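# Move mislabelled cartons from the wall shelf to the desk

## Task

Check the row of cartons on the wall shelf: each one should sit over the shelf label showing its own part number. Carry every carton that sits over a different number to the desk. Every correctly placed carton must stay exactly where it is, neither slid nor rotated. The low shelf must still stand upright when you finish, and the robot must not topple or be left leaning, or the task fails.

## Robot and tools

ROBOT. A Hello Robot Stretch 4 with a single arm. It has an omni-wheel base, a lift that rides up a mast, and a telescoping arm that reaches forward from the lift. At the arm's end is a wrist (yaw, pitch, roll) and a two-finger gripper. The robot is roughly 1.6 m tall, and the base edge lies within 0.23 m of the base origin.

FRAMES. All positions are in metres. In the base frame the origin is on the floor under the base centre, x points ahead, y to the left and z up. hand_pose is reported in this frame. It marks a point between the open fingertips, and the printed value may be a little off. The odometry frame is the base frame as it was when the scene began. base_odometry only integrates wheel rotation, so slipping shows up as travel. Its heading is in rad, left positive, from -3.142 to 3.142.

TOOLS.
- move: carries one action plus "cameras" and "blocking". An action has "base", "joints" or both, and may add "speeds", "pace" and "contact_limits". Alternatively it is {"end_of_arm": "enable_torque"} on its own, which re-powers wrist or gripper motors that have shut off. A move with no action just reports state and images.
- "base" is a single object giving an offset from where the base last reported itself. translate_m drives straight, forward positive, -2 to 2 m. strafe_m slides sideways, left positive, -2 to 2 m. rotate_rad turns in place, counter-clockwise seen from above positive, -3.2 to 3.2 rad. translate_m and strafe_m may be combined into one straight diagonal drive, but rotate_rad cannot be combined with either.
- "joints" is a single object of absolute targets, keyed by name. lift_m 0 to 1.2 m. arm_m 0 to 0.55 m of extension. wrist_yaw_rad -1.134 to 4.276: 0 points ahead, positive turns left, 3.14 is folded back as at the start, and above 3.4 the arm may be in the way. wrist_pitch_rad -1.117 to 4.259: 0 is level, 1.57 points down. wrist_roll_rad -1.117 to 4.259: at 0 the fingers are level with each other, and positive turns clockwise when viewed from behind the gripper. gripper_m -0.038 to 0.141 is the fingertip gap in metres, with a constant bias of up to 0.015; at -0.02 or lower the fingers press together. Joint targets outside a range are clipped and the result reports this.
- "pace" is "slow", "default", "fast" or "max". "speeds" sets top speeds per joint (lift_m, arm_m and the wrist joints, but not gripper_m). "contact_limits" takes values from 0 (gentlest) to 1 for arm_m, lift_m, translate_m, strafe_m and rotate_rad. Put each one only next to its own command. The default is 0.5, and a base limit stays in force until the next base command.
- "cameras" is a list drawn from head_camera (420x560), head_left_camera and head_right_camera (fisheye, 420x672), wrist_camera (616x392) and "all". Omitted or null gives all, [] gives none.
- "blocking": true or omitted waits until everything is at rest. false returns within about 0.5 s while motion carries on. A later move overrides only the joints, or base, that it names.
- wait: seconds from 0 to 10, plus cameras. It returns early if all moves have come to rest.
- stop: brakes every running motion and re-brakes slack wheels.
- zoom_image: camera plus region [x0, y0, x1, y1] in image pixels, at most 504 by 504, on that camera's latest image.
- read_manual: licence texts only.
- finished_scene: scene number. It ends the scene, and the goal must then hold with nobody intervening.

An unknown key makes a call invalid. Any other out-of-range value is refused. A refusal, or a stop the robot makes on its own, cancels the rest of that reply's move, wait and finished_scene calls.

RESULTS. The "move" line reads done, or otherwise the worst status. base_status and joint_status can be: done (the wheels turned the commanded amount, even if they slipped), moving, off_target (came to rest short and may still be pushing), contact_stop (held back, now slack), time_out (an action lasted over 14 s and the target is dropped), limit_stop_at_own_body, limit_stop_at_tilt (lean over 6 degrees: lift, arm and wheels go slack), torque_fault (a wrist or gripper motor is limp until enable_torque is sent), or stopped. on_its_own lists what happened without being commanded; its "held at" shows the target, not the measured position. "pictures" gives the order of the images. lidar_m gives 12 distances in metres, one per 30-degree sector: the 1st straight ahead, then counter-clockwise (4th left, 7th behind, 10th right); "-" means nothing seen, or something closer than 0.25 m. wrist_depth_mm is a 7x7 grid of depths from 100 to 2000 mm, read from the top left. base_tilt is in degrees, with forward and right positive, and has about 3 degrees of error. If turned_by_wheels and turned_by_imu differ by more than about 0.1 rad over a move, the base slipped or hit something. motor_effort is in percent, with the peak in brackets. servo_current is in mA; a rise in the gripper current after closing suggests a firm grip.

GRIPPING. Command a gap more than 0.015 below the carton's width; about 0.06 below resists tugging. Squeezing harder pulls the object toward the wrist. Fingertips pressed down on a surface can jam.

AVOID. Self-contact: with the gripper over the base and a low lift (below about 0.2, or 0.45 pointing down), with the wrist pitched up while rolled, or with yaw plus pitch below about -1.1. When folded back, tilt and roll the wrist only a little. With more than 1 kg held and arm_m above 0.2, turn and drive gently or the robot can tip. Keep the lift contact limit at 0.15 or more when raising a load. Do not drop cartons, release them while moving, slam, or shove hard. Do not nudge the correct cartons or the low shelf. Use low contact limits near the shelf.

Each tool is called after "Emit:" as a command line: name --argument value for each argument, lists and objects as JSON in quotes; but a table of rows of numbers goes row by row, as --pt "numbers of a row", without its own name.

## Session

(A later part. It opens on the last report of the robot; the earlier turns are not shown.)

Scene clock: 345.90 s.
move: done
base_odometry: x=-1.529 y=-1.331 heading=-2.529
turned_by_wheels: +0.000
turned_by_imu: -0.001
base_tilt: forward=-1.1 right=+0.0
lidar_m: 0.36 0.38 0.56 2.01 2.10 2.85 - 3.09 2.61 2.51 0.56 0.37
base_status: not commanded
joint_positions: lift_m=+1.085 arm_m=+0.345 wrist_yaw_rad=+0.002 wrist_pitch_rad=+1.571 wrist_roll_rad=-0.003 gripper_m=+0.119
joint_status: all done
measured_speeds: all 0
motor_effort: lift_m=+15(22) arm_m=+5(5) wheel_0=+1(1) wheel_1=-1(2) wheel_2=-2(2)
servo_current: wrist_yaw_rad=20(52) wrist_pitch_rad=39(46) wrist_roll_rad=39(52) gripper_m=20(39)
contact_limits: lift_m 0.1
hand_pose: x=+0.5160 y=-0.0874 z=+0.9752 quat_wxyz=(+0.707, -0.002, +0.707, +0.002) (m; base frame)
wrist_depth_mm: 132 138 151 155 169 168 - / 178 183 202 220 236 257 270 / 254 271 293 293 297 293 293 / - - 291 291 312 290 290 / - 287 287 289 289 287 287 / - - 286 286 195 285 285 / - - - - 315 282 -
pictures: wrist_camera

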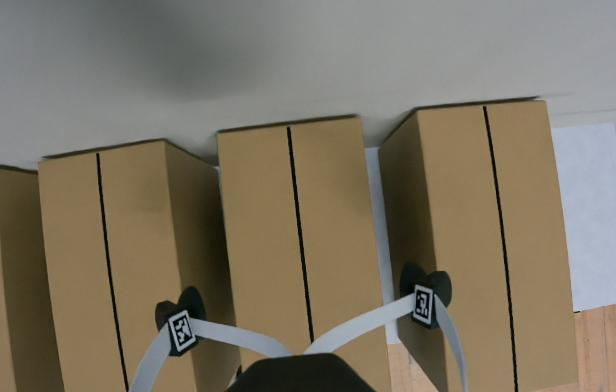

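Emit:
move --base '{"strafe_m": -0.005}' --joints '{"gripper_m": 0.115}' --cameras '[]'

Emit:
move --joints '{"lift_m": 1.058}' --pace "slow" --contact_limits '{"lift_m": 0.1}' --cameras '["wrist_camera"]'

Emit:
zoom_image --camera "wrist_camera" --region '[120, 230, 480, 392]'

Scene clock: 356.00 s.
move: done
base_odometry: x=-1.532 y=-1.327 heading=-2.529
turned_by_wheels: +0.000
turned_by_imu: -0.002
base_tilt: forward=-1.1 right=-0.1
lidar_m: 0.36 0.39 0.56 2.01 2.12 2.90 - 3.09 2.60 2.49 0.55 0.39
base_status: done
joint_positions: lift_m=+1.085 arm_m=+0.345 wrist_yaw_rad=+0.002 wrist_pitch_rad=+1.571 wrist_roll_rad=-0.003 gripper_m=+0.115
joint_status: all done
measured_speeds: all 0
motor_effort: lift_m=+15(15) arm_m=+5(5) wheel_0=+0(11) wheel_1=+0(7) wheel_2=-1(3)
servo_current: wrist_yaw_rad=39(52) wrist_pitch_rad=39(46) wrist_roll_rad=33(46) gripper_m=33(72)
contact_limits: lift_m 0.1
hand_pose: x=+0.5160 y=-0.0874 z=+0.9752 quat_wxyz=(+0.707, -0.002, +0.707, +0.002) (m; base frame)
wrist_depth_mm: 132 138 151 154 170 168 - / 179 184 202 221 238 257 270 / 254 274 293 293 307 294 293 / - - 291 291 324 290 290 / - - 289 287 289 289 289 / 329 287 286 286 200 285 283 / - - - - 336 282 -
pictures: none
No camera images: "cameras" was empty.

Scene clock: 357.03 s.
move: done
base_odometry: x=-1.532 y=-1.327 heading=-2.529
turned_by_wheels: +0.000
turned_by_imu: +0.000
base_tilt: forward=-1.2 right=-0.1
lidar_m: 0.37 0.39 0.57 2.02 2.10 2.83 - 3.13 2.59 2.50 0.55 0.38
base_status: not commanded
joint_positions: lift_m=+1.058 arm_m=+0.345 wrist_yaw_rad=+0.002 wrist_pitch_rad=+1.571 wrist_roll_rad=-0.003 gripper_m=+0.115
joint_status: all done
measured_speeds: all 0
motor_effort: lift_m=+15(17) arm_m=+5(5) wheel_0=+0(0) wheel_1=-1(1) wheel_2=-1(1)
servo_current: wrist_yaw_rad=59(72) wrist_pitch_rad=46(52) wrist_roll_rad=33(46) gripper_m=33(39)
contact_limits: lift_m 0.1
hand_pose: x=+0.5160 y=-0.0874 z=+0.9482 quat_wxyz=(+0.707, -0.002, +0.707, +0.002) (m; base frame)
wrist_depth_mm: 133 138 148 154 170 169 - / 179 187 204 221 238 258 267 / 240 258 266 266 303 266 266 / - - 264 264 298 264 263 / - - 263 260 279 262 260 / - - 258 259 196 258 259 / - - 257 - 300 256 256
pictures: wrist_camera

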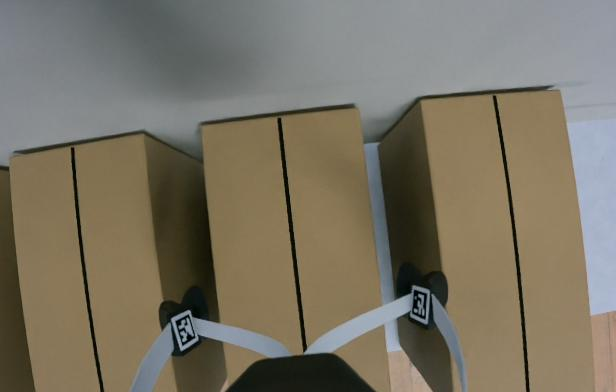

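Scaled by 1.400.

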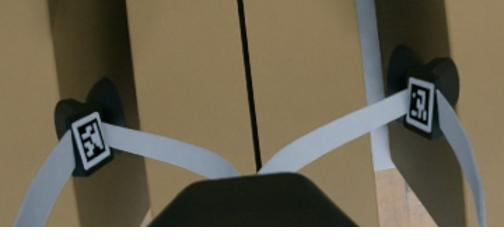

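Emit:
move --joints '{"lift_m": 1.003}' --pace "slow" --contact_limits '{"lift_m": 0.1}' --cameras '["wrist_camera"]'

Emit:
move --joints '{"gripper_m": 0.055}' --cameras '["wrist_camera"]'

Emit:
move --joints '{"lift_m": 1.18}' --pace "slow" --cameras '["wrist_camera","head_right_camera"]'

Scene clock: 365.73 s.
move: done
base_odometry: x=-1.532 y=-1.327 heading=-2.529
turned_by_wheels: +0.000
turned_by_imu: -0.002
base_tilt: forward=-1.2 right=-0.1
lidar_m: 0.35 0.38 0.54 2.02 2.13 2.86 - 3.06 2.60 2.49 0.55 0.39
base_status: not commanded
joint_positions: lift_m=+1.003 arm_m=+0.345 wrist_yaw_rad=+0.002 wrist_pitch_rad=+1.571 wrist_roll_rad=-0.003 gripper_m=+0.115
joint_status: all done
measured_speeds: all 0
motor_effort: lift_m=+14(17) arm_m=+5(5) wheel_0=+0(0) wheel_1=-1(1) wheel_2=-1(1)
servo_current: wrist_yaw_rad=46(52) wrist_pitch_rad=46(46) wrist_roll_rad=39(46) gripper_m=33(39)
contact_limits: lift_m 0.1
hand_pose: x=+0.5160 y=-0.0874 z=+0.8933 quat_wxyz=(+0.707, -0.002, +0.707, +0.002) (m; base frame)
wrist_depth_mm: 132 138 151 154 169 168 - / 179 182 200 212 220 213 213 / - - 211 211 276 211 211 / - - 210 208 268 209 208 / - - 208 207 207 207 206 / - - 205 205 195 205 204 / - - 204 144 298 203 -
pictures: wrist_camera

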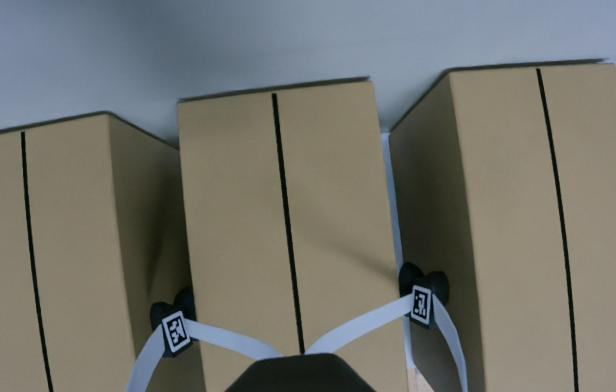

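Scene clock: 367.23 s.
move: done
base_odometry: x=-1.532 y=-1.327 heading=-2.529
turned_by_wheels: +0.000
turned_by_imu: -0.001
base_tilt: forward=-1.1 right=-0.1
lidar_m: 0.36 0.39 0.55 2.02 2.12 2.87 - 3.10 2.65 2.50 0.56 0.40
base_status: not commanded
joint_positions: lift_m=+1.003 arm_m=+0.345 wrist_yaw_rad=+0.002 wrist_pitch_rad=+1.571 wrist_roll_rad=-0.003 gripper_m=+0.056
joint_status: all done
measured_speeds: all 0
motor_effort: lift_m=+18(19) arm_m=+5(5) wheel_0=+1(1) wheel_1=-1(1) wheel_2=-1(1)
servo_current: wrist_yaw_rad=39(59) wrist_pitch_rad=52(52) wrist_roll_rad=46(52) gripper_m=72(228)
contact_limits: lift_m 0.1
hand_pose: x=+0.5160 y=-0.0874 z=+0.8929 quat_wxyz=(+0.707, -0.002, +0.707, +0.002) (m; base frame)
wrist_depth_mm: 133 139 147 157 171 171 - / 178 189 195 193 223 211 210 / - - 193 192 247 208 208 / - - 191 190 190 206 206 / - - 189 189 189 205 204 / - - 188 186 186 174 202 / - 162 185 186 183 202 -
pictures: wrist_camera

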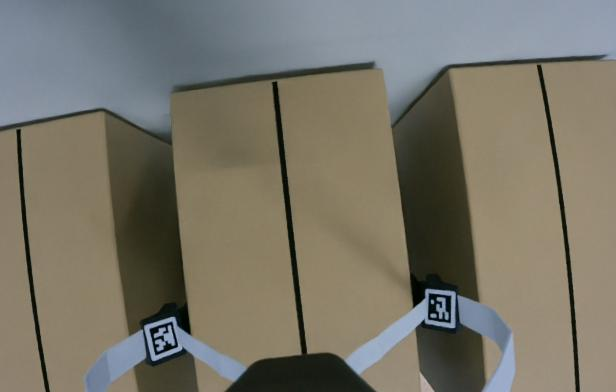

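Scene clock: 369.43 s.
move: done
base_odometry: x=-1.532 y=-1.327 heading=-2.529
turned_by_wheels: +0.000
turned_by_imu: -0.001
base_tilt: forward=-1.0 right=+0.0
lidar_m: 0.36 0.35 0.52 2.03 2.11 2.87 - 3.08 2.60 2.49 0.56 0.39
base_status: not commanded
joint_positions: lift_m=+1.179 arm_m=+0.345 wrist_yaw_rad=+0.002 wrist_pitch_rad=+1.571 wrist_roll_rad=-0.003 gripper_m=+0.056
joint_status: all done
measured_speeds: all 0
motor_effort: lift_m=+26(32) arm_m=+5(5) wheel_0=+1(1) wheel_1=+0(1) wheel_2=-1(1)
servo_current: wrist_yaw_rad=52(65) wrist_pitch_rad=33(46) wrist_roll_rad=39(52) gripper_m=91(98)
hand_pose: x=+0.5160 y=-0.0874 z=+1.0692 quat_wxyz=(+0.707, -0.002, +0.707, +0.002) (m; base frame)
wrist_depth_mm: 134 139 149 157 170 171 - / 178 192 195 195 221 263 272 / 268 282 193 193 193 387 - / 387 - 191 190 190 379 - / 382 - 190 189 189 379 - / 379 377 187 187 186 173 1281 / 375 173 185 185 152 1255 -
pictures: head_right_camera, wrist_camera

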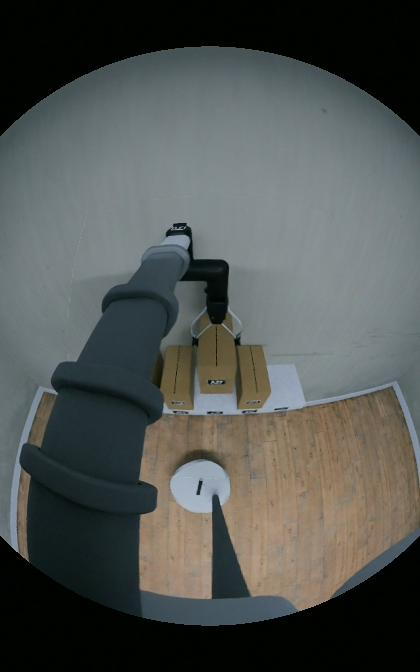

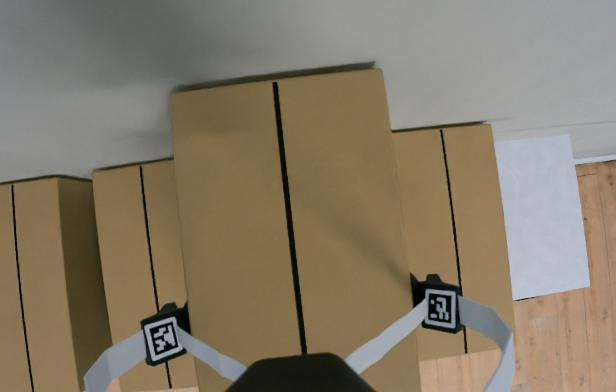

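Emit:
move --base '{"translate_m": -0.7}' --pace "slow" --cameras '[]'

Emit:
move --joints '{"arm_m": 0.12}' --cameras '["head_left_camera"]'

Emit:
move --base '{"rotate_rad": 3.165}' --pace "slow" --cameras '[]'

Emit:
move --base '{"translate_m": 1.6, "strafe_m": 0.082}' --cameras '[]'

Emit:
move --base '{"translate_m": 1.4}' --cameras '["head_camera","head_right_camera"]'

Scene clock: 388.00 s.
move: done
base_odometry: x=-0.959 y=-0.925 heading=-2.530
turned_by_wheels: +0.000
turned_by_imu: -0.003
base_tilt: forward=-1.0 right=-0.1
lidar_m: 0.38 1.12 1.88 2.03 2.09 2.86 - 3.63 2.30 2.48 1.94 0.39
base_status: done
joint_positions: lift_m=+1.179 arm_m=+0.345 wrist_yaw_rad=+0.002 wrist_pitch_rad=+1.571 wrist_roll_rad=-0.003 gripper_m=+0.056
joint_status: not commanded
measured_speeds: all 0
motor_effort: lift_m=+26(27) arm_m=+4(5) wheel_0=-2(8) wheel_1=-3(5) wheel_2=+1(6)
servo_current: wrist_yaw_rad=46(72) wrist_pitch_rad=46(52) wrist_roll_rad=46(59) gripper_m=85(98)
hand_pose: x=+0.5160 y=-0.0874 z=+1.0692 quat_wxyz=(+0.707, -0.002, +0.707, +0.002) (m; base frame)
wrist_depth_mm: - 1366 1336 1366 1336 1366 1336 / 1336 1336 1336 1336 1336 1336 1308 / 1308 1336 194 193 192 1336 1308 / 1308 1336 192 191 190 1308 1308 / 1308 1281 190 189 188 1308 1308 / 1281 1308 187 186 186 173 1281 / 1281 173 185 185 151 1255 -
pictures: none
No camera images: "cameras" was empty.

Scene clock: 389.80 s.
move: done
base_odometry: x=-0.959 y=-0.925 heading=-2.530
turned_by_wheels: +0.000
turned_by_imu: -0.001
base_tilt: forward=-1.0 right=-0.1
lidar_m: 0.26 1.16 1.90 2.01 2.09 2.86 - 3.63 2.33 2.50 1.93 0.25
base_status: not commanded
joint_positions: lift_m=+1.179 arm_m=+0.120 wrist_yaw_rad=+0.002 wrist_pitch_rad=+1.571 wrist_roll_rad=-0.003 gripper_m=+0.056
joint_status: all done
measured_speeds: all 0
motor_effort: lift_m=+26(27) arm_m=-5(7) wheel_0=-2(2) wheel_1=-3(3) wheel_2=+1(1)
servo_current: wrist_yaw_rad=46(59) wrist_pitch_rad=39(52) wrist_roll_rad=39(52) gripper_m=85(98)
hand_pose: x=+0.2911 y=-0.0874 z=+1.0692 quat_wxyz=(+0.707, -0.002, +0.707, +0.002) (m; base frame)
wrist_depth_mm: 1336 1336 1366 1366 1366 1366 1336 / 1336 1336 1308 196 1308 1336 1336 / 1336 1308 195 194 193 1308 1336 / 1308 1336 193 191 190 1308 1308 / 1308 1308 190 189 189 1308 1308 / 1308 1308 188 187 186 173 1281 / 1281 173 185 185 151 1281 -
pictures: head_left_camera

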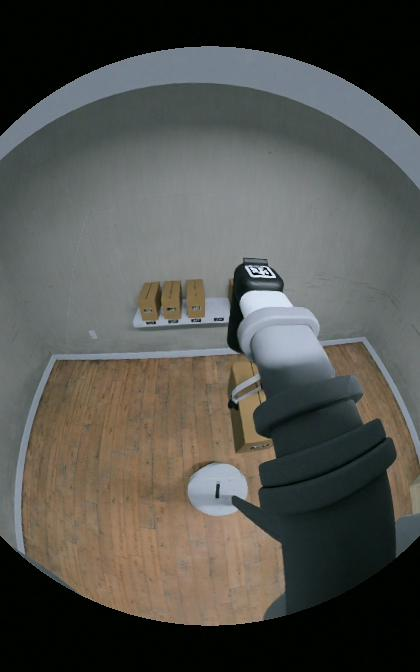

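Scene clock: 394.23 s.
move: done
base_odometry: x=-0.959 y=-0.925 heading=+0.635
turned_by_wheels: +3.165
turned_by_imu: +3.124
base_tilt: forward=-1.1 right=-0.1
lidar_m: 0.26 2.97 2.35 2.51 1.89 1.13 1.10 1.16 1.92 2.00 2.06 0.26
base_status: done
joint_positions: lift_m=+1.179 arm_m=+0.120 wrist_yaw_rad=+0.002 wrist_pitch_rad=+1.571 wrist_roll_rad=-0.003 gripper_m=+0.056
joint_status: not commanded
measured_speeds: all 0
motor_effort: lift_m=+26(27) arm_m=-5(5) wheel_0=-2(11) wheel_1=-2(6) wheel_2=+1(6)
servo_current: wrist_yaw_rad=46(72) wrist_pitch_rad=39(52) wrist_roll_rad=39(46) gripper_m=85(98)
hand_pose: x=+0.2911 y=-0.0874 z=+1.0693 quat_wxyz=(+0.707, -0.002, +0.707, +0.002) (m; base frame)
wrist_depth_mm: 1366 1366 1336 1336 1336 1366 1336 / 1336 1366 1336 196 1336 1308 1308 / 1336 1336 194 193 193 1308 1336 / 1336 1336 191 191 190 1281 1308 / 1336 1308 190 189 188 1281 1308 / 1281 1281 188 187 186 172 1308 / 1281 173 185 185 152 1281 -
pictures: none
No camera images: "cameras" was empty.

Scene clock: 401.07 s.
move: done
base_odometry: x=+0.280 y=+0.090 heading=+0.635
turned_by_wheels: +0.000
turned_by_imu: -0.005
base_tilt: forward=-1.1 right=-0.1
lidar_m: 0.25 2.42 2.09 2.03 2.12 3.07 2.98 2.96 2.14 2.09 2.20 0.25
base_status: done
joint_positions: lift_m=+1.179 arm_m=+0.120 wrist_yaw_rad=+0.002 wrist_pitch_rad=+1.571 wrist_roll_rad=-0.003 gripper_m=+0.056
joint_status: not commanded
measured_speeds: all 0
motor_effort: lift_m=+26(26) arm_m=-4(5) wheel_0=+1(9) wheel_1=+1(5) wheel_2=+0(10)
servo_current: wrist_yaw_rad=26(65) wrist_pitch_rad=46(52) wrist_roll_rad=39(52) gripper_m=85(98)
hand_pose: x=+0.2911 y=-0.0874 z=+1.0693 quat_wxyz=(+0.707, -0.002, +0.707, +0.002) (m; base frame)
wrist_depth_mm: 1336 1366 1336 1336 1366 1336 1336 / 1336 1336 1366 196 1336 1336 1336 / 1336 1336 195 193 193 1336 1336 / 1308 1308 192 191 190 1308 1308 / 1308 1308 190 189 189 1281 1308 / 1308 1281 187 187 186 173 1281 / 1281 173 185 185 151 1255 -
pictures: none
No camera images: "cameras" was empty.

Scene clock: 407.23 s.
move: done
base_odometry: x=+1.406 y=+0.921 heading=+0.635
turned_by_wheels: +0.000
turned_by_imu: -0.005
base_tilt: forward=-1.0 right=-0.1
lidar_m: 0.28 0.97 2.47 2.40 2.14 3.44 - 2.99 2.18 2.11 2.24 0.25
base_status: done
joint_positions: lift_m=+1.179 arm_m=+0.120 wrist_yaw_rad=+0.002 wrist_pitch_rad=+1.571 wrist_roll_rad=-0.003 gripper_m=+0.056
joint_status: not commanded
measured_speeds: all 0
motor_effort: lift_m=+26(26) arm_m=-4(5) wheel_0=-1(11) wheel_1=+0(6) wheel_2=+0(9)
servo_current: wrist_yaw_rad=39(65) wrist_pitch_rad=52(52) wrist_roll_rad=39(46) gripper_m=85(98)
hand_pose: x=+0.2911 y=-0.0874 z=+1.0693 quat_wxyz=(+0.707, -0.002, +0.707, +0.002) (m; base frame)
wrist_depth_mm: - 1366 1336 1336 1336 1336 1336 / 1366 1336 1308 196 1336 1366 1336 / 1336 1336 195 193 193 1308 1336 / 1308 1336 192 191 191 1308 1281 / 1308 1281 190 189 189 1308 1281 / 1308 1281 187 187 186 172 1281 / 1281 173 185 185 183 1255 -
pictures: head_camera, head_right_camera

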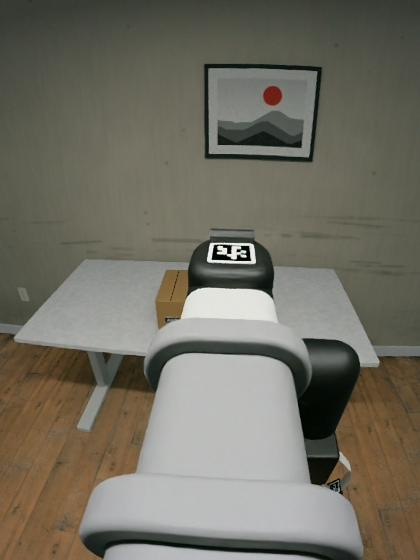

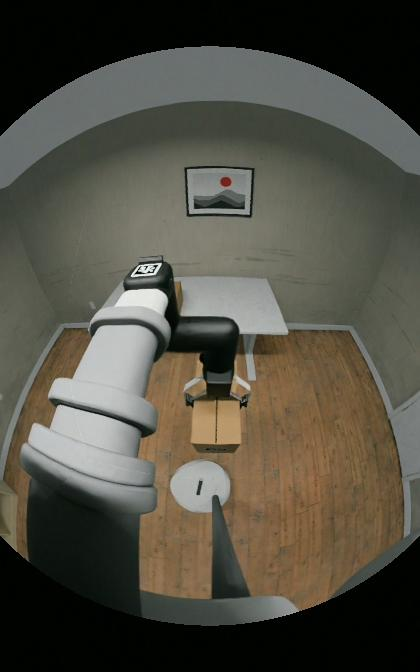

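Emit:
move --base '{"translate_m": 0.59}' --pace "slow" --cameras '[]'

Emit:
move --joints '{"arm_m": 0.38}' --cameras '["wrist_camera","head_right_camera"]'

Emit:
move --joints '{"lift_m": 1.0}' --cameras '["head_right_camera"]'

Emit:
move --joints '{"lift_m": 0.9}' --speeds '{"lift_m": 0.05}' --contact_limits '{"lift_m": 0.05}' --cameras '["head_right_camera"]'

Scene clock: 422.13 s.
move: done
base_odometry: x=+1.881 y=+1.272 heading=+0.635
turned_by_wheels: +0.000
turned_by_imu: -0.005
base_tilt: forward=-1.1 right=+0.0
lidar_m: 0.25 0.36 0.51 2.40 2.47 2.86 - 3.02 2.20 2.11 0.49 0.27
base_status: done
joint_positions: lift_m=+1.179 arm_m=+0.120 wrist_yaw_rad=+0.002 wrist_pitch_rad=+1.571 wrist_roll_rad=-0.003 gripper_m=+0.056
joint_status: not commanded
measured_speeds: all 0
motor_effort: lift_m=+26(26) arm_m=-4(5) wheel_0=+2(9) wheel_1=+1(5) wheel_2=-1(6)
servo_current: wrist_yaw_rad=52(65) wrist_pitch_rad=39(59) wrist_roll_rad=33(52) gripper_m=85(98)
hand_pose: x=+0.2911 y=-0.0874 z=+1.0693 quat_wxyz=(+0.707, -0.002, +0.707, +0.002) (m; base frame)
wrist_depth_mm: 413 508 - - - - - / 407 530 195 195 - - - / 407 477 193 193 192 - - / - - 191 190 190 1308 1308 / 1308 1281 190 189 188 1308 1308 / 1308 1308 187 186 186 172 1281 / 1281 173 185 185 152 1281 -
pictures: none
No camera images: "cameras" was empty.

Scene clock: 424.03 s.
move: done
base_odometry: x=+1.881 y=+1.272 heading=+0.635
turned_by_wheels: +0.000
turned_by_imu: -0.001
base_tilt: forward=-1.1 right=-0.1
lidar_m: 0.32 0.37 0.52 2.41 2.47 2.90 - 3.00 2.16 2.11 0.49 0.36
base_status: not commanded
joint_positions: lift_m=+1.179 arm_m=+0.380 wrist_yaw_rad=+0.002 wrist_pitch_rad=+1.571 wrist_roll_rad=-0.003 gripper_m=+0.056
joint_status: all done
measured_speeds: all 0
motor_effort: lift_m=+26(26) arm_m=+5(7) wheel_0=+2(2) wheel_1=+2(2) wheel_2=-1(1)
servo_current: wrist_yaw_rad=52(65) wrist_pitch_rad=39(52) wrist_roll_rad=46(52) gripper_m=78(98)
hand_pose: x=+0.5510 y=-0.0874 z=+1.0693 quat_wxyz=(+0.707, -0.002, +0.707, +0.002) (m; base frame)
wrist_depth_mm: - - - - - - - / - - 197 196 195 - - / - - 195 193 193 - - / 399 500 192 191 191 - - / 394 484 190 189 188 - - / 389 430 187 187 186 171 - / 387 172 185 185 152 1281 -
pictures: head_right_camera, wrist_camera

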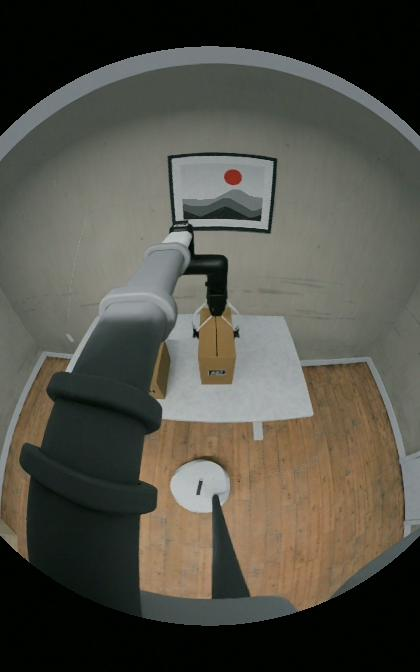

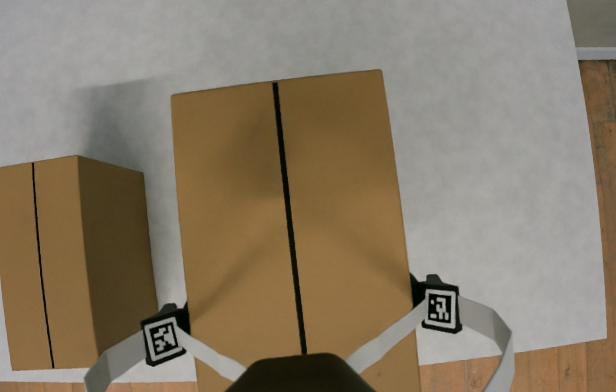

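Scene clock: 425.87 s.
move: done
base_odometry: x=+1.881 y=+1.272 heading=+0.635
turned_by_wheels: +0.000
turned_by_imu: -0.001
base_tilt: forward=-1.0 right=-0.1
lidar_m: 0.32 0.36 0.51 2.39 2.48 2.91 - 3.01 2.19 2.12 0.48 0.35
base_status: not commanded
joint_positions: lift_m=+1.000 arm_m=+0.380 wrist_yaw_rad=+0.002 wrist_pitch_rad=+1.571 wrist_roll_rad=-0.003 gripper_m=+0.056
joint_status: all done
measured_speeds: all 0
motor_effort: lift_m=+19(23) arm_m=+5(5) wheel_0=+2(2) wheel_1=+1(2) wheel_2=-1(1)
servo_current: wrist_yaw_rad=46(65) wrist_pitch_rad=39(52) wrist_roll_rad=33(46) gripper_m=78(98)
hand_pose: x=+0.5510 y=-0.0874 z=+0.8899 quat_wxyz=(+0.707, -0.002, +0.707, +0.002) (m; base frame)
wrist_depth_mm: - - - - - - - / - - 195 195 - - - / - - 194 193 193 - - / 357 - 191 190 190 - - / 345 - 189 189 188 - - / 334 185 188 187 186 171 - / 338 172 185 185 152 - -
pictures: head_right_camera

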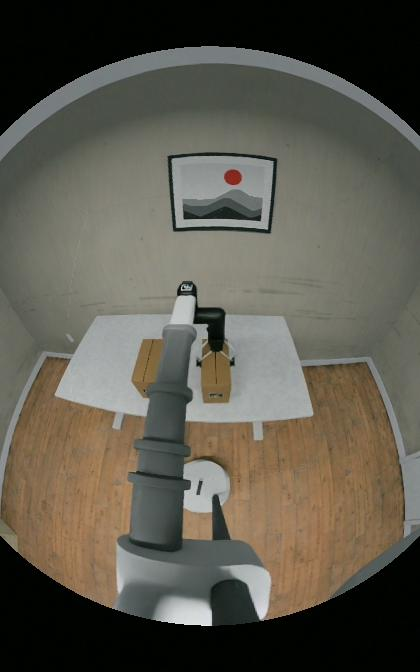

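Scene clock: 427.17 s.
move: contact_stop
base_odometry: x=+1.881 y=+1.272 heading=+0.635
turned_by_wheels: +0.000
turned_by_imu: -0.001
base_tilt: forward=-1.1 right=+0.0
lidar_m: 0.32 0.37 0.51 2.40 2.46 2.85 - 3.01 2.19 2.11 0.49 0.34
base_status: not commanded
joint_positions: lift_m=+0.967 arm_m=+0.380 wrist_yaw_rad=+0.002 wrist_pitch_rad=+1.571 wrist_roll_rad=-0.003 gripper_m=+0.056
joint_status: lift_m contact_stop (moved -0.033 of -0.100)
measured_speeds: all 0
on_its_own: lift_m is slack since a contact_stop (your +0.900 is given up)
motor_effort: lift_m=+19(22) arm_m=+5(5) wheel_0=+0(2) wheel_1=+0(2) wheel_2=-2(3)
servo_current: wrist_yaw_rad=13(65) wrist_pitch_rad=39(46) wrist_roll_rad=33(46) gripper_m=59(91)
contact_limits: lift_m 0.05
hand_pose: x=+0.5509 y=-0.0874 z=+0.8566 quat_wxyz=(+0.707, -0.002, +0.707, +0.002) (m; base frame)
wrist_depth_mm: - - - - - - - / - - 189 188 - - - / - - 187 187 187 - - / 355 - 185 186 185 - - / 336 - 183 184 183 - - / 334 - 182 182 181 172 - / 340 171 180 180 180 - -
pictures: head_right_camera

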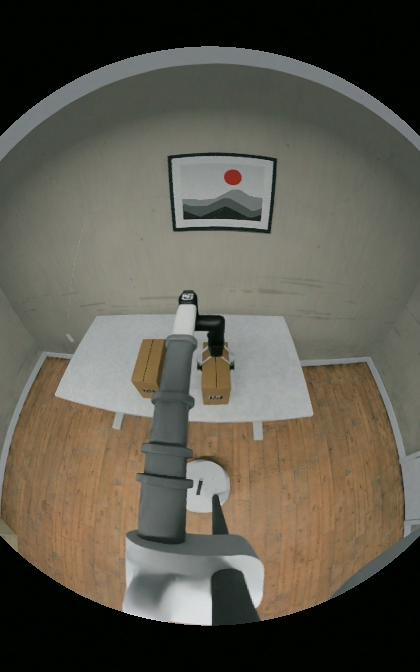

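Emit:
move --joints '{"gripper_m": 0.135}' --cameras '[]'

Emit:
move --joints '{"lift_m": 1.17}' --cameras '["head_right_camera"]'

Emit:
move --joints '{"arm_m": 0.1}' --base '{"translate_m": -0.5}' --cameras '["head_right_camera"]'

Scene clock: 436.10 s.
move: done
base_odometry: x=+1.881 y=+1.272 heading=+0.635
turned_by_wheels: +0.000
turned_by_imu: -0.002
base_tilt: forward=-1.2 right=-0.1
lidar_m: 0.31 0.35 0.52 2.40 2.47 2.88 - 3.03 2.19 2.14 0.51 0.34
base_status: not commanded
joint_positions: lift_m=+0.979 arm_m=+0.380 wrist_yaw_rad=+0.002 wrist_pitch_rad=+1.571 wrist_roll_rad=-0.003 gripper_m=+0.135
joint_status: all done
measured_speeds: all 0
on_its_own: lift_m is slack since a contact_stop (your +0.900 is given up)
motor_effort: lift_m=+19(19) arm_m=+4(5) wheel_0=+0(1) wheel_1=+1(1) wheel_2=-2(2)
servo_current: wrist_yaw_rad=26(65) wrist_pitch_rad=46(52) wrist_roll_rad=33(46) gripper_m=33(98)
contact_limits: lift_m 0.05
hand_pose: x=+0.5509 y=-0.0874 z=+0.8688 quat_wxyz=(+0.707, -0.002, +0.707, +0.002) (m; base frame)
wrist_depth_mm: - - - - - - - / - - 200 200 - - - / - - 199 199 199 - - / 342 - 197 197 197 - - / 347 - 195 195 196 - - / 334 - 194 193 192 - - / 338 - 192 145 193 - -
pictures: none
No camera images: "cameras" was empty.

Scene clock: 437.97 s.
move: done
base_odometry: x=+1.881 y=+1.272 heading=+0.635
turned_by_wheels: +0.000
turned_by_imu: -0.001
base_tilt: forward=-1.2 right=-0.1
lidar_m: 0.32 0.38 0.52 2.41 2.49 2.86 - 3.02 2.21 2.13 0.49 0.34
base_status: not commanded
joint_positions: lift_m=+1.170 arm_m=+0.380 wrist_yaw_rad=+0.002 wrist_pitch_rad=+1.571 wrist_roll_rad=-0.003 gripper_m=+0.135
joint_status: all done
measured_speeds: all 0
motor_effort: lift_m=+23(29) arm_m=+5(5) wheel_0=+0(1) wheel_1=+1(1) wheel_2=-2(2)
servo_current: wrist_yaw_rad=39(59) wrist_pitch_rad=39(52) wrist_roll_rad=39(46) gripper_m=33(46)
hand_pose: x=+0.5509 y=-0.0874 z=+1.0595 quat_wxyz=(+0.707, -0.002, +0.707, +0.002) (m; base frame)
wrist_depth_mm: - - - - - - - / - - - - - - - / - - - 392 - - - / 389 492 389 389 - - - / 384 500 - 387 - - - / 382 424 213 384 189 - - / 377 404 - 146 - 1255 -
pictures: head_right_camera

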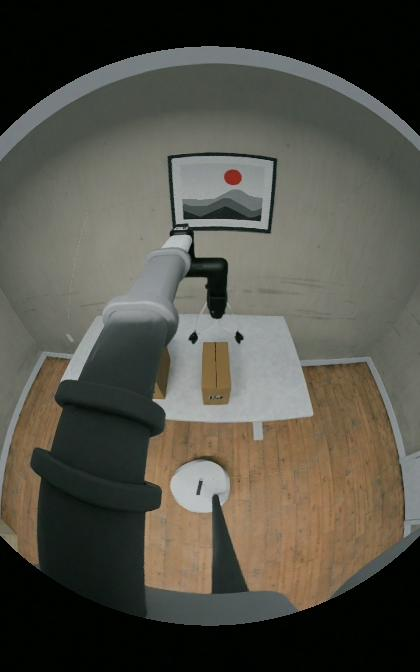

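Scene clock: 441.13 s.
move: done
base_odometry: x=+1.479 y=+0.975 heading=+0.635
turned_by_wheels: +0.000
turned_by_imu: -0.001
base_tilt: forward=-1.0 right=-0.1
lidar_m: 0.84 0.87 1.23 2.41 2.24 2.96 - 2.98 2.18 2.11 2.26 0.87
base_status: done
joint_positions: lift_m=+1.170 arm_m=+0.100 wrist_yaw_rad=+0.002 wrist_pitch_rad=+1.571 wrist_roll_rad=-0.003 gripper_m=+0.135
joint_status: all done
measured_speeds: all 0
motor_effort: lift_m=+23(23) arm_m=-5(7) wheel_0=+1(9) wheel_1=+0(6) wheel_2=+0(9)
servo_current: wrist_yaw_rad=26(52) wrist_pitch_rad=46(52) wrist_roll_rad=33(52) gripper_m=33(46)
hand_pose: x=+0.2711 y=-0.0874 z=+1.0595 quat_wxyz=(+0.707, -0.002, +0.707, +0.002) (m; base frame)
wrist_depth_mm: - 1336 1336 1336 1336 1336 1336 / 1336 1336 1336 1308 1336 1308 1308 / 1336 1336 1308 1336 1308 1308 1308 / 1308 1336 1308 1308 1308 1308 1281 / 1281 1308 1308 1308 1308 1281 1308 / 1281 1281 1060 1078 1281 1255 1255 / 1255 1255 1281 146 1281 1281 1255
pictures: head_right_camera

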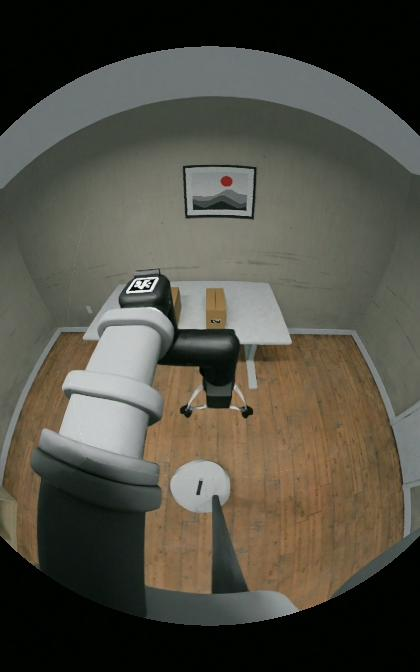

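Emit:
finished_scene --scene 1

The scene is finished: the task was done.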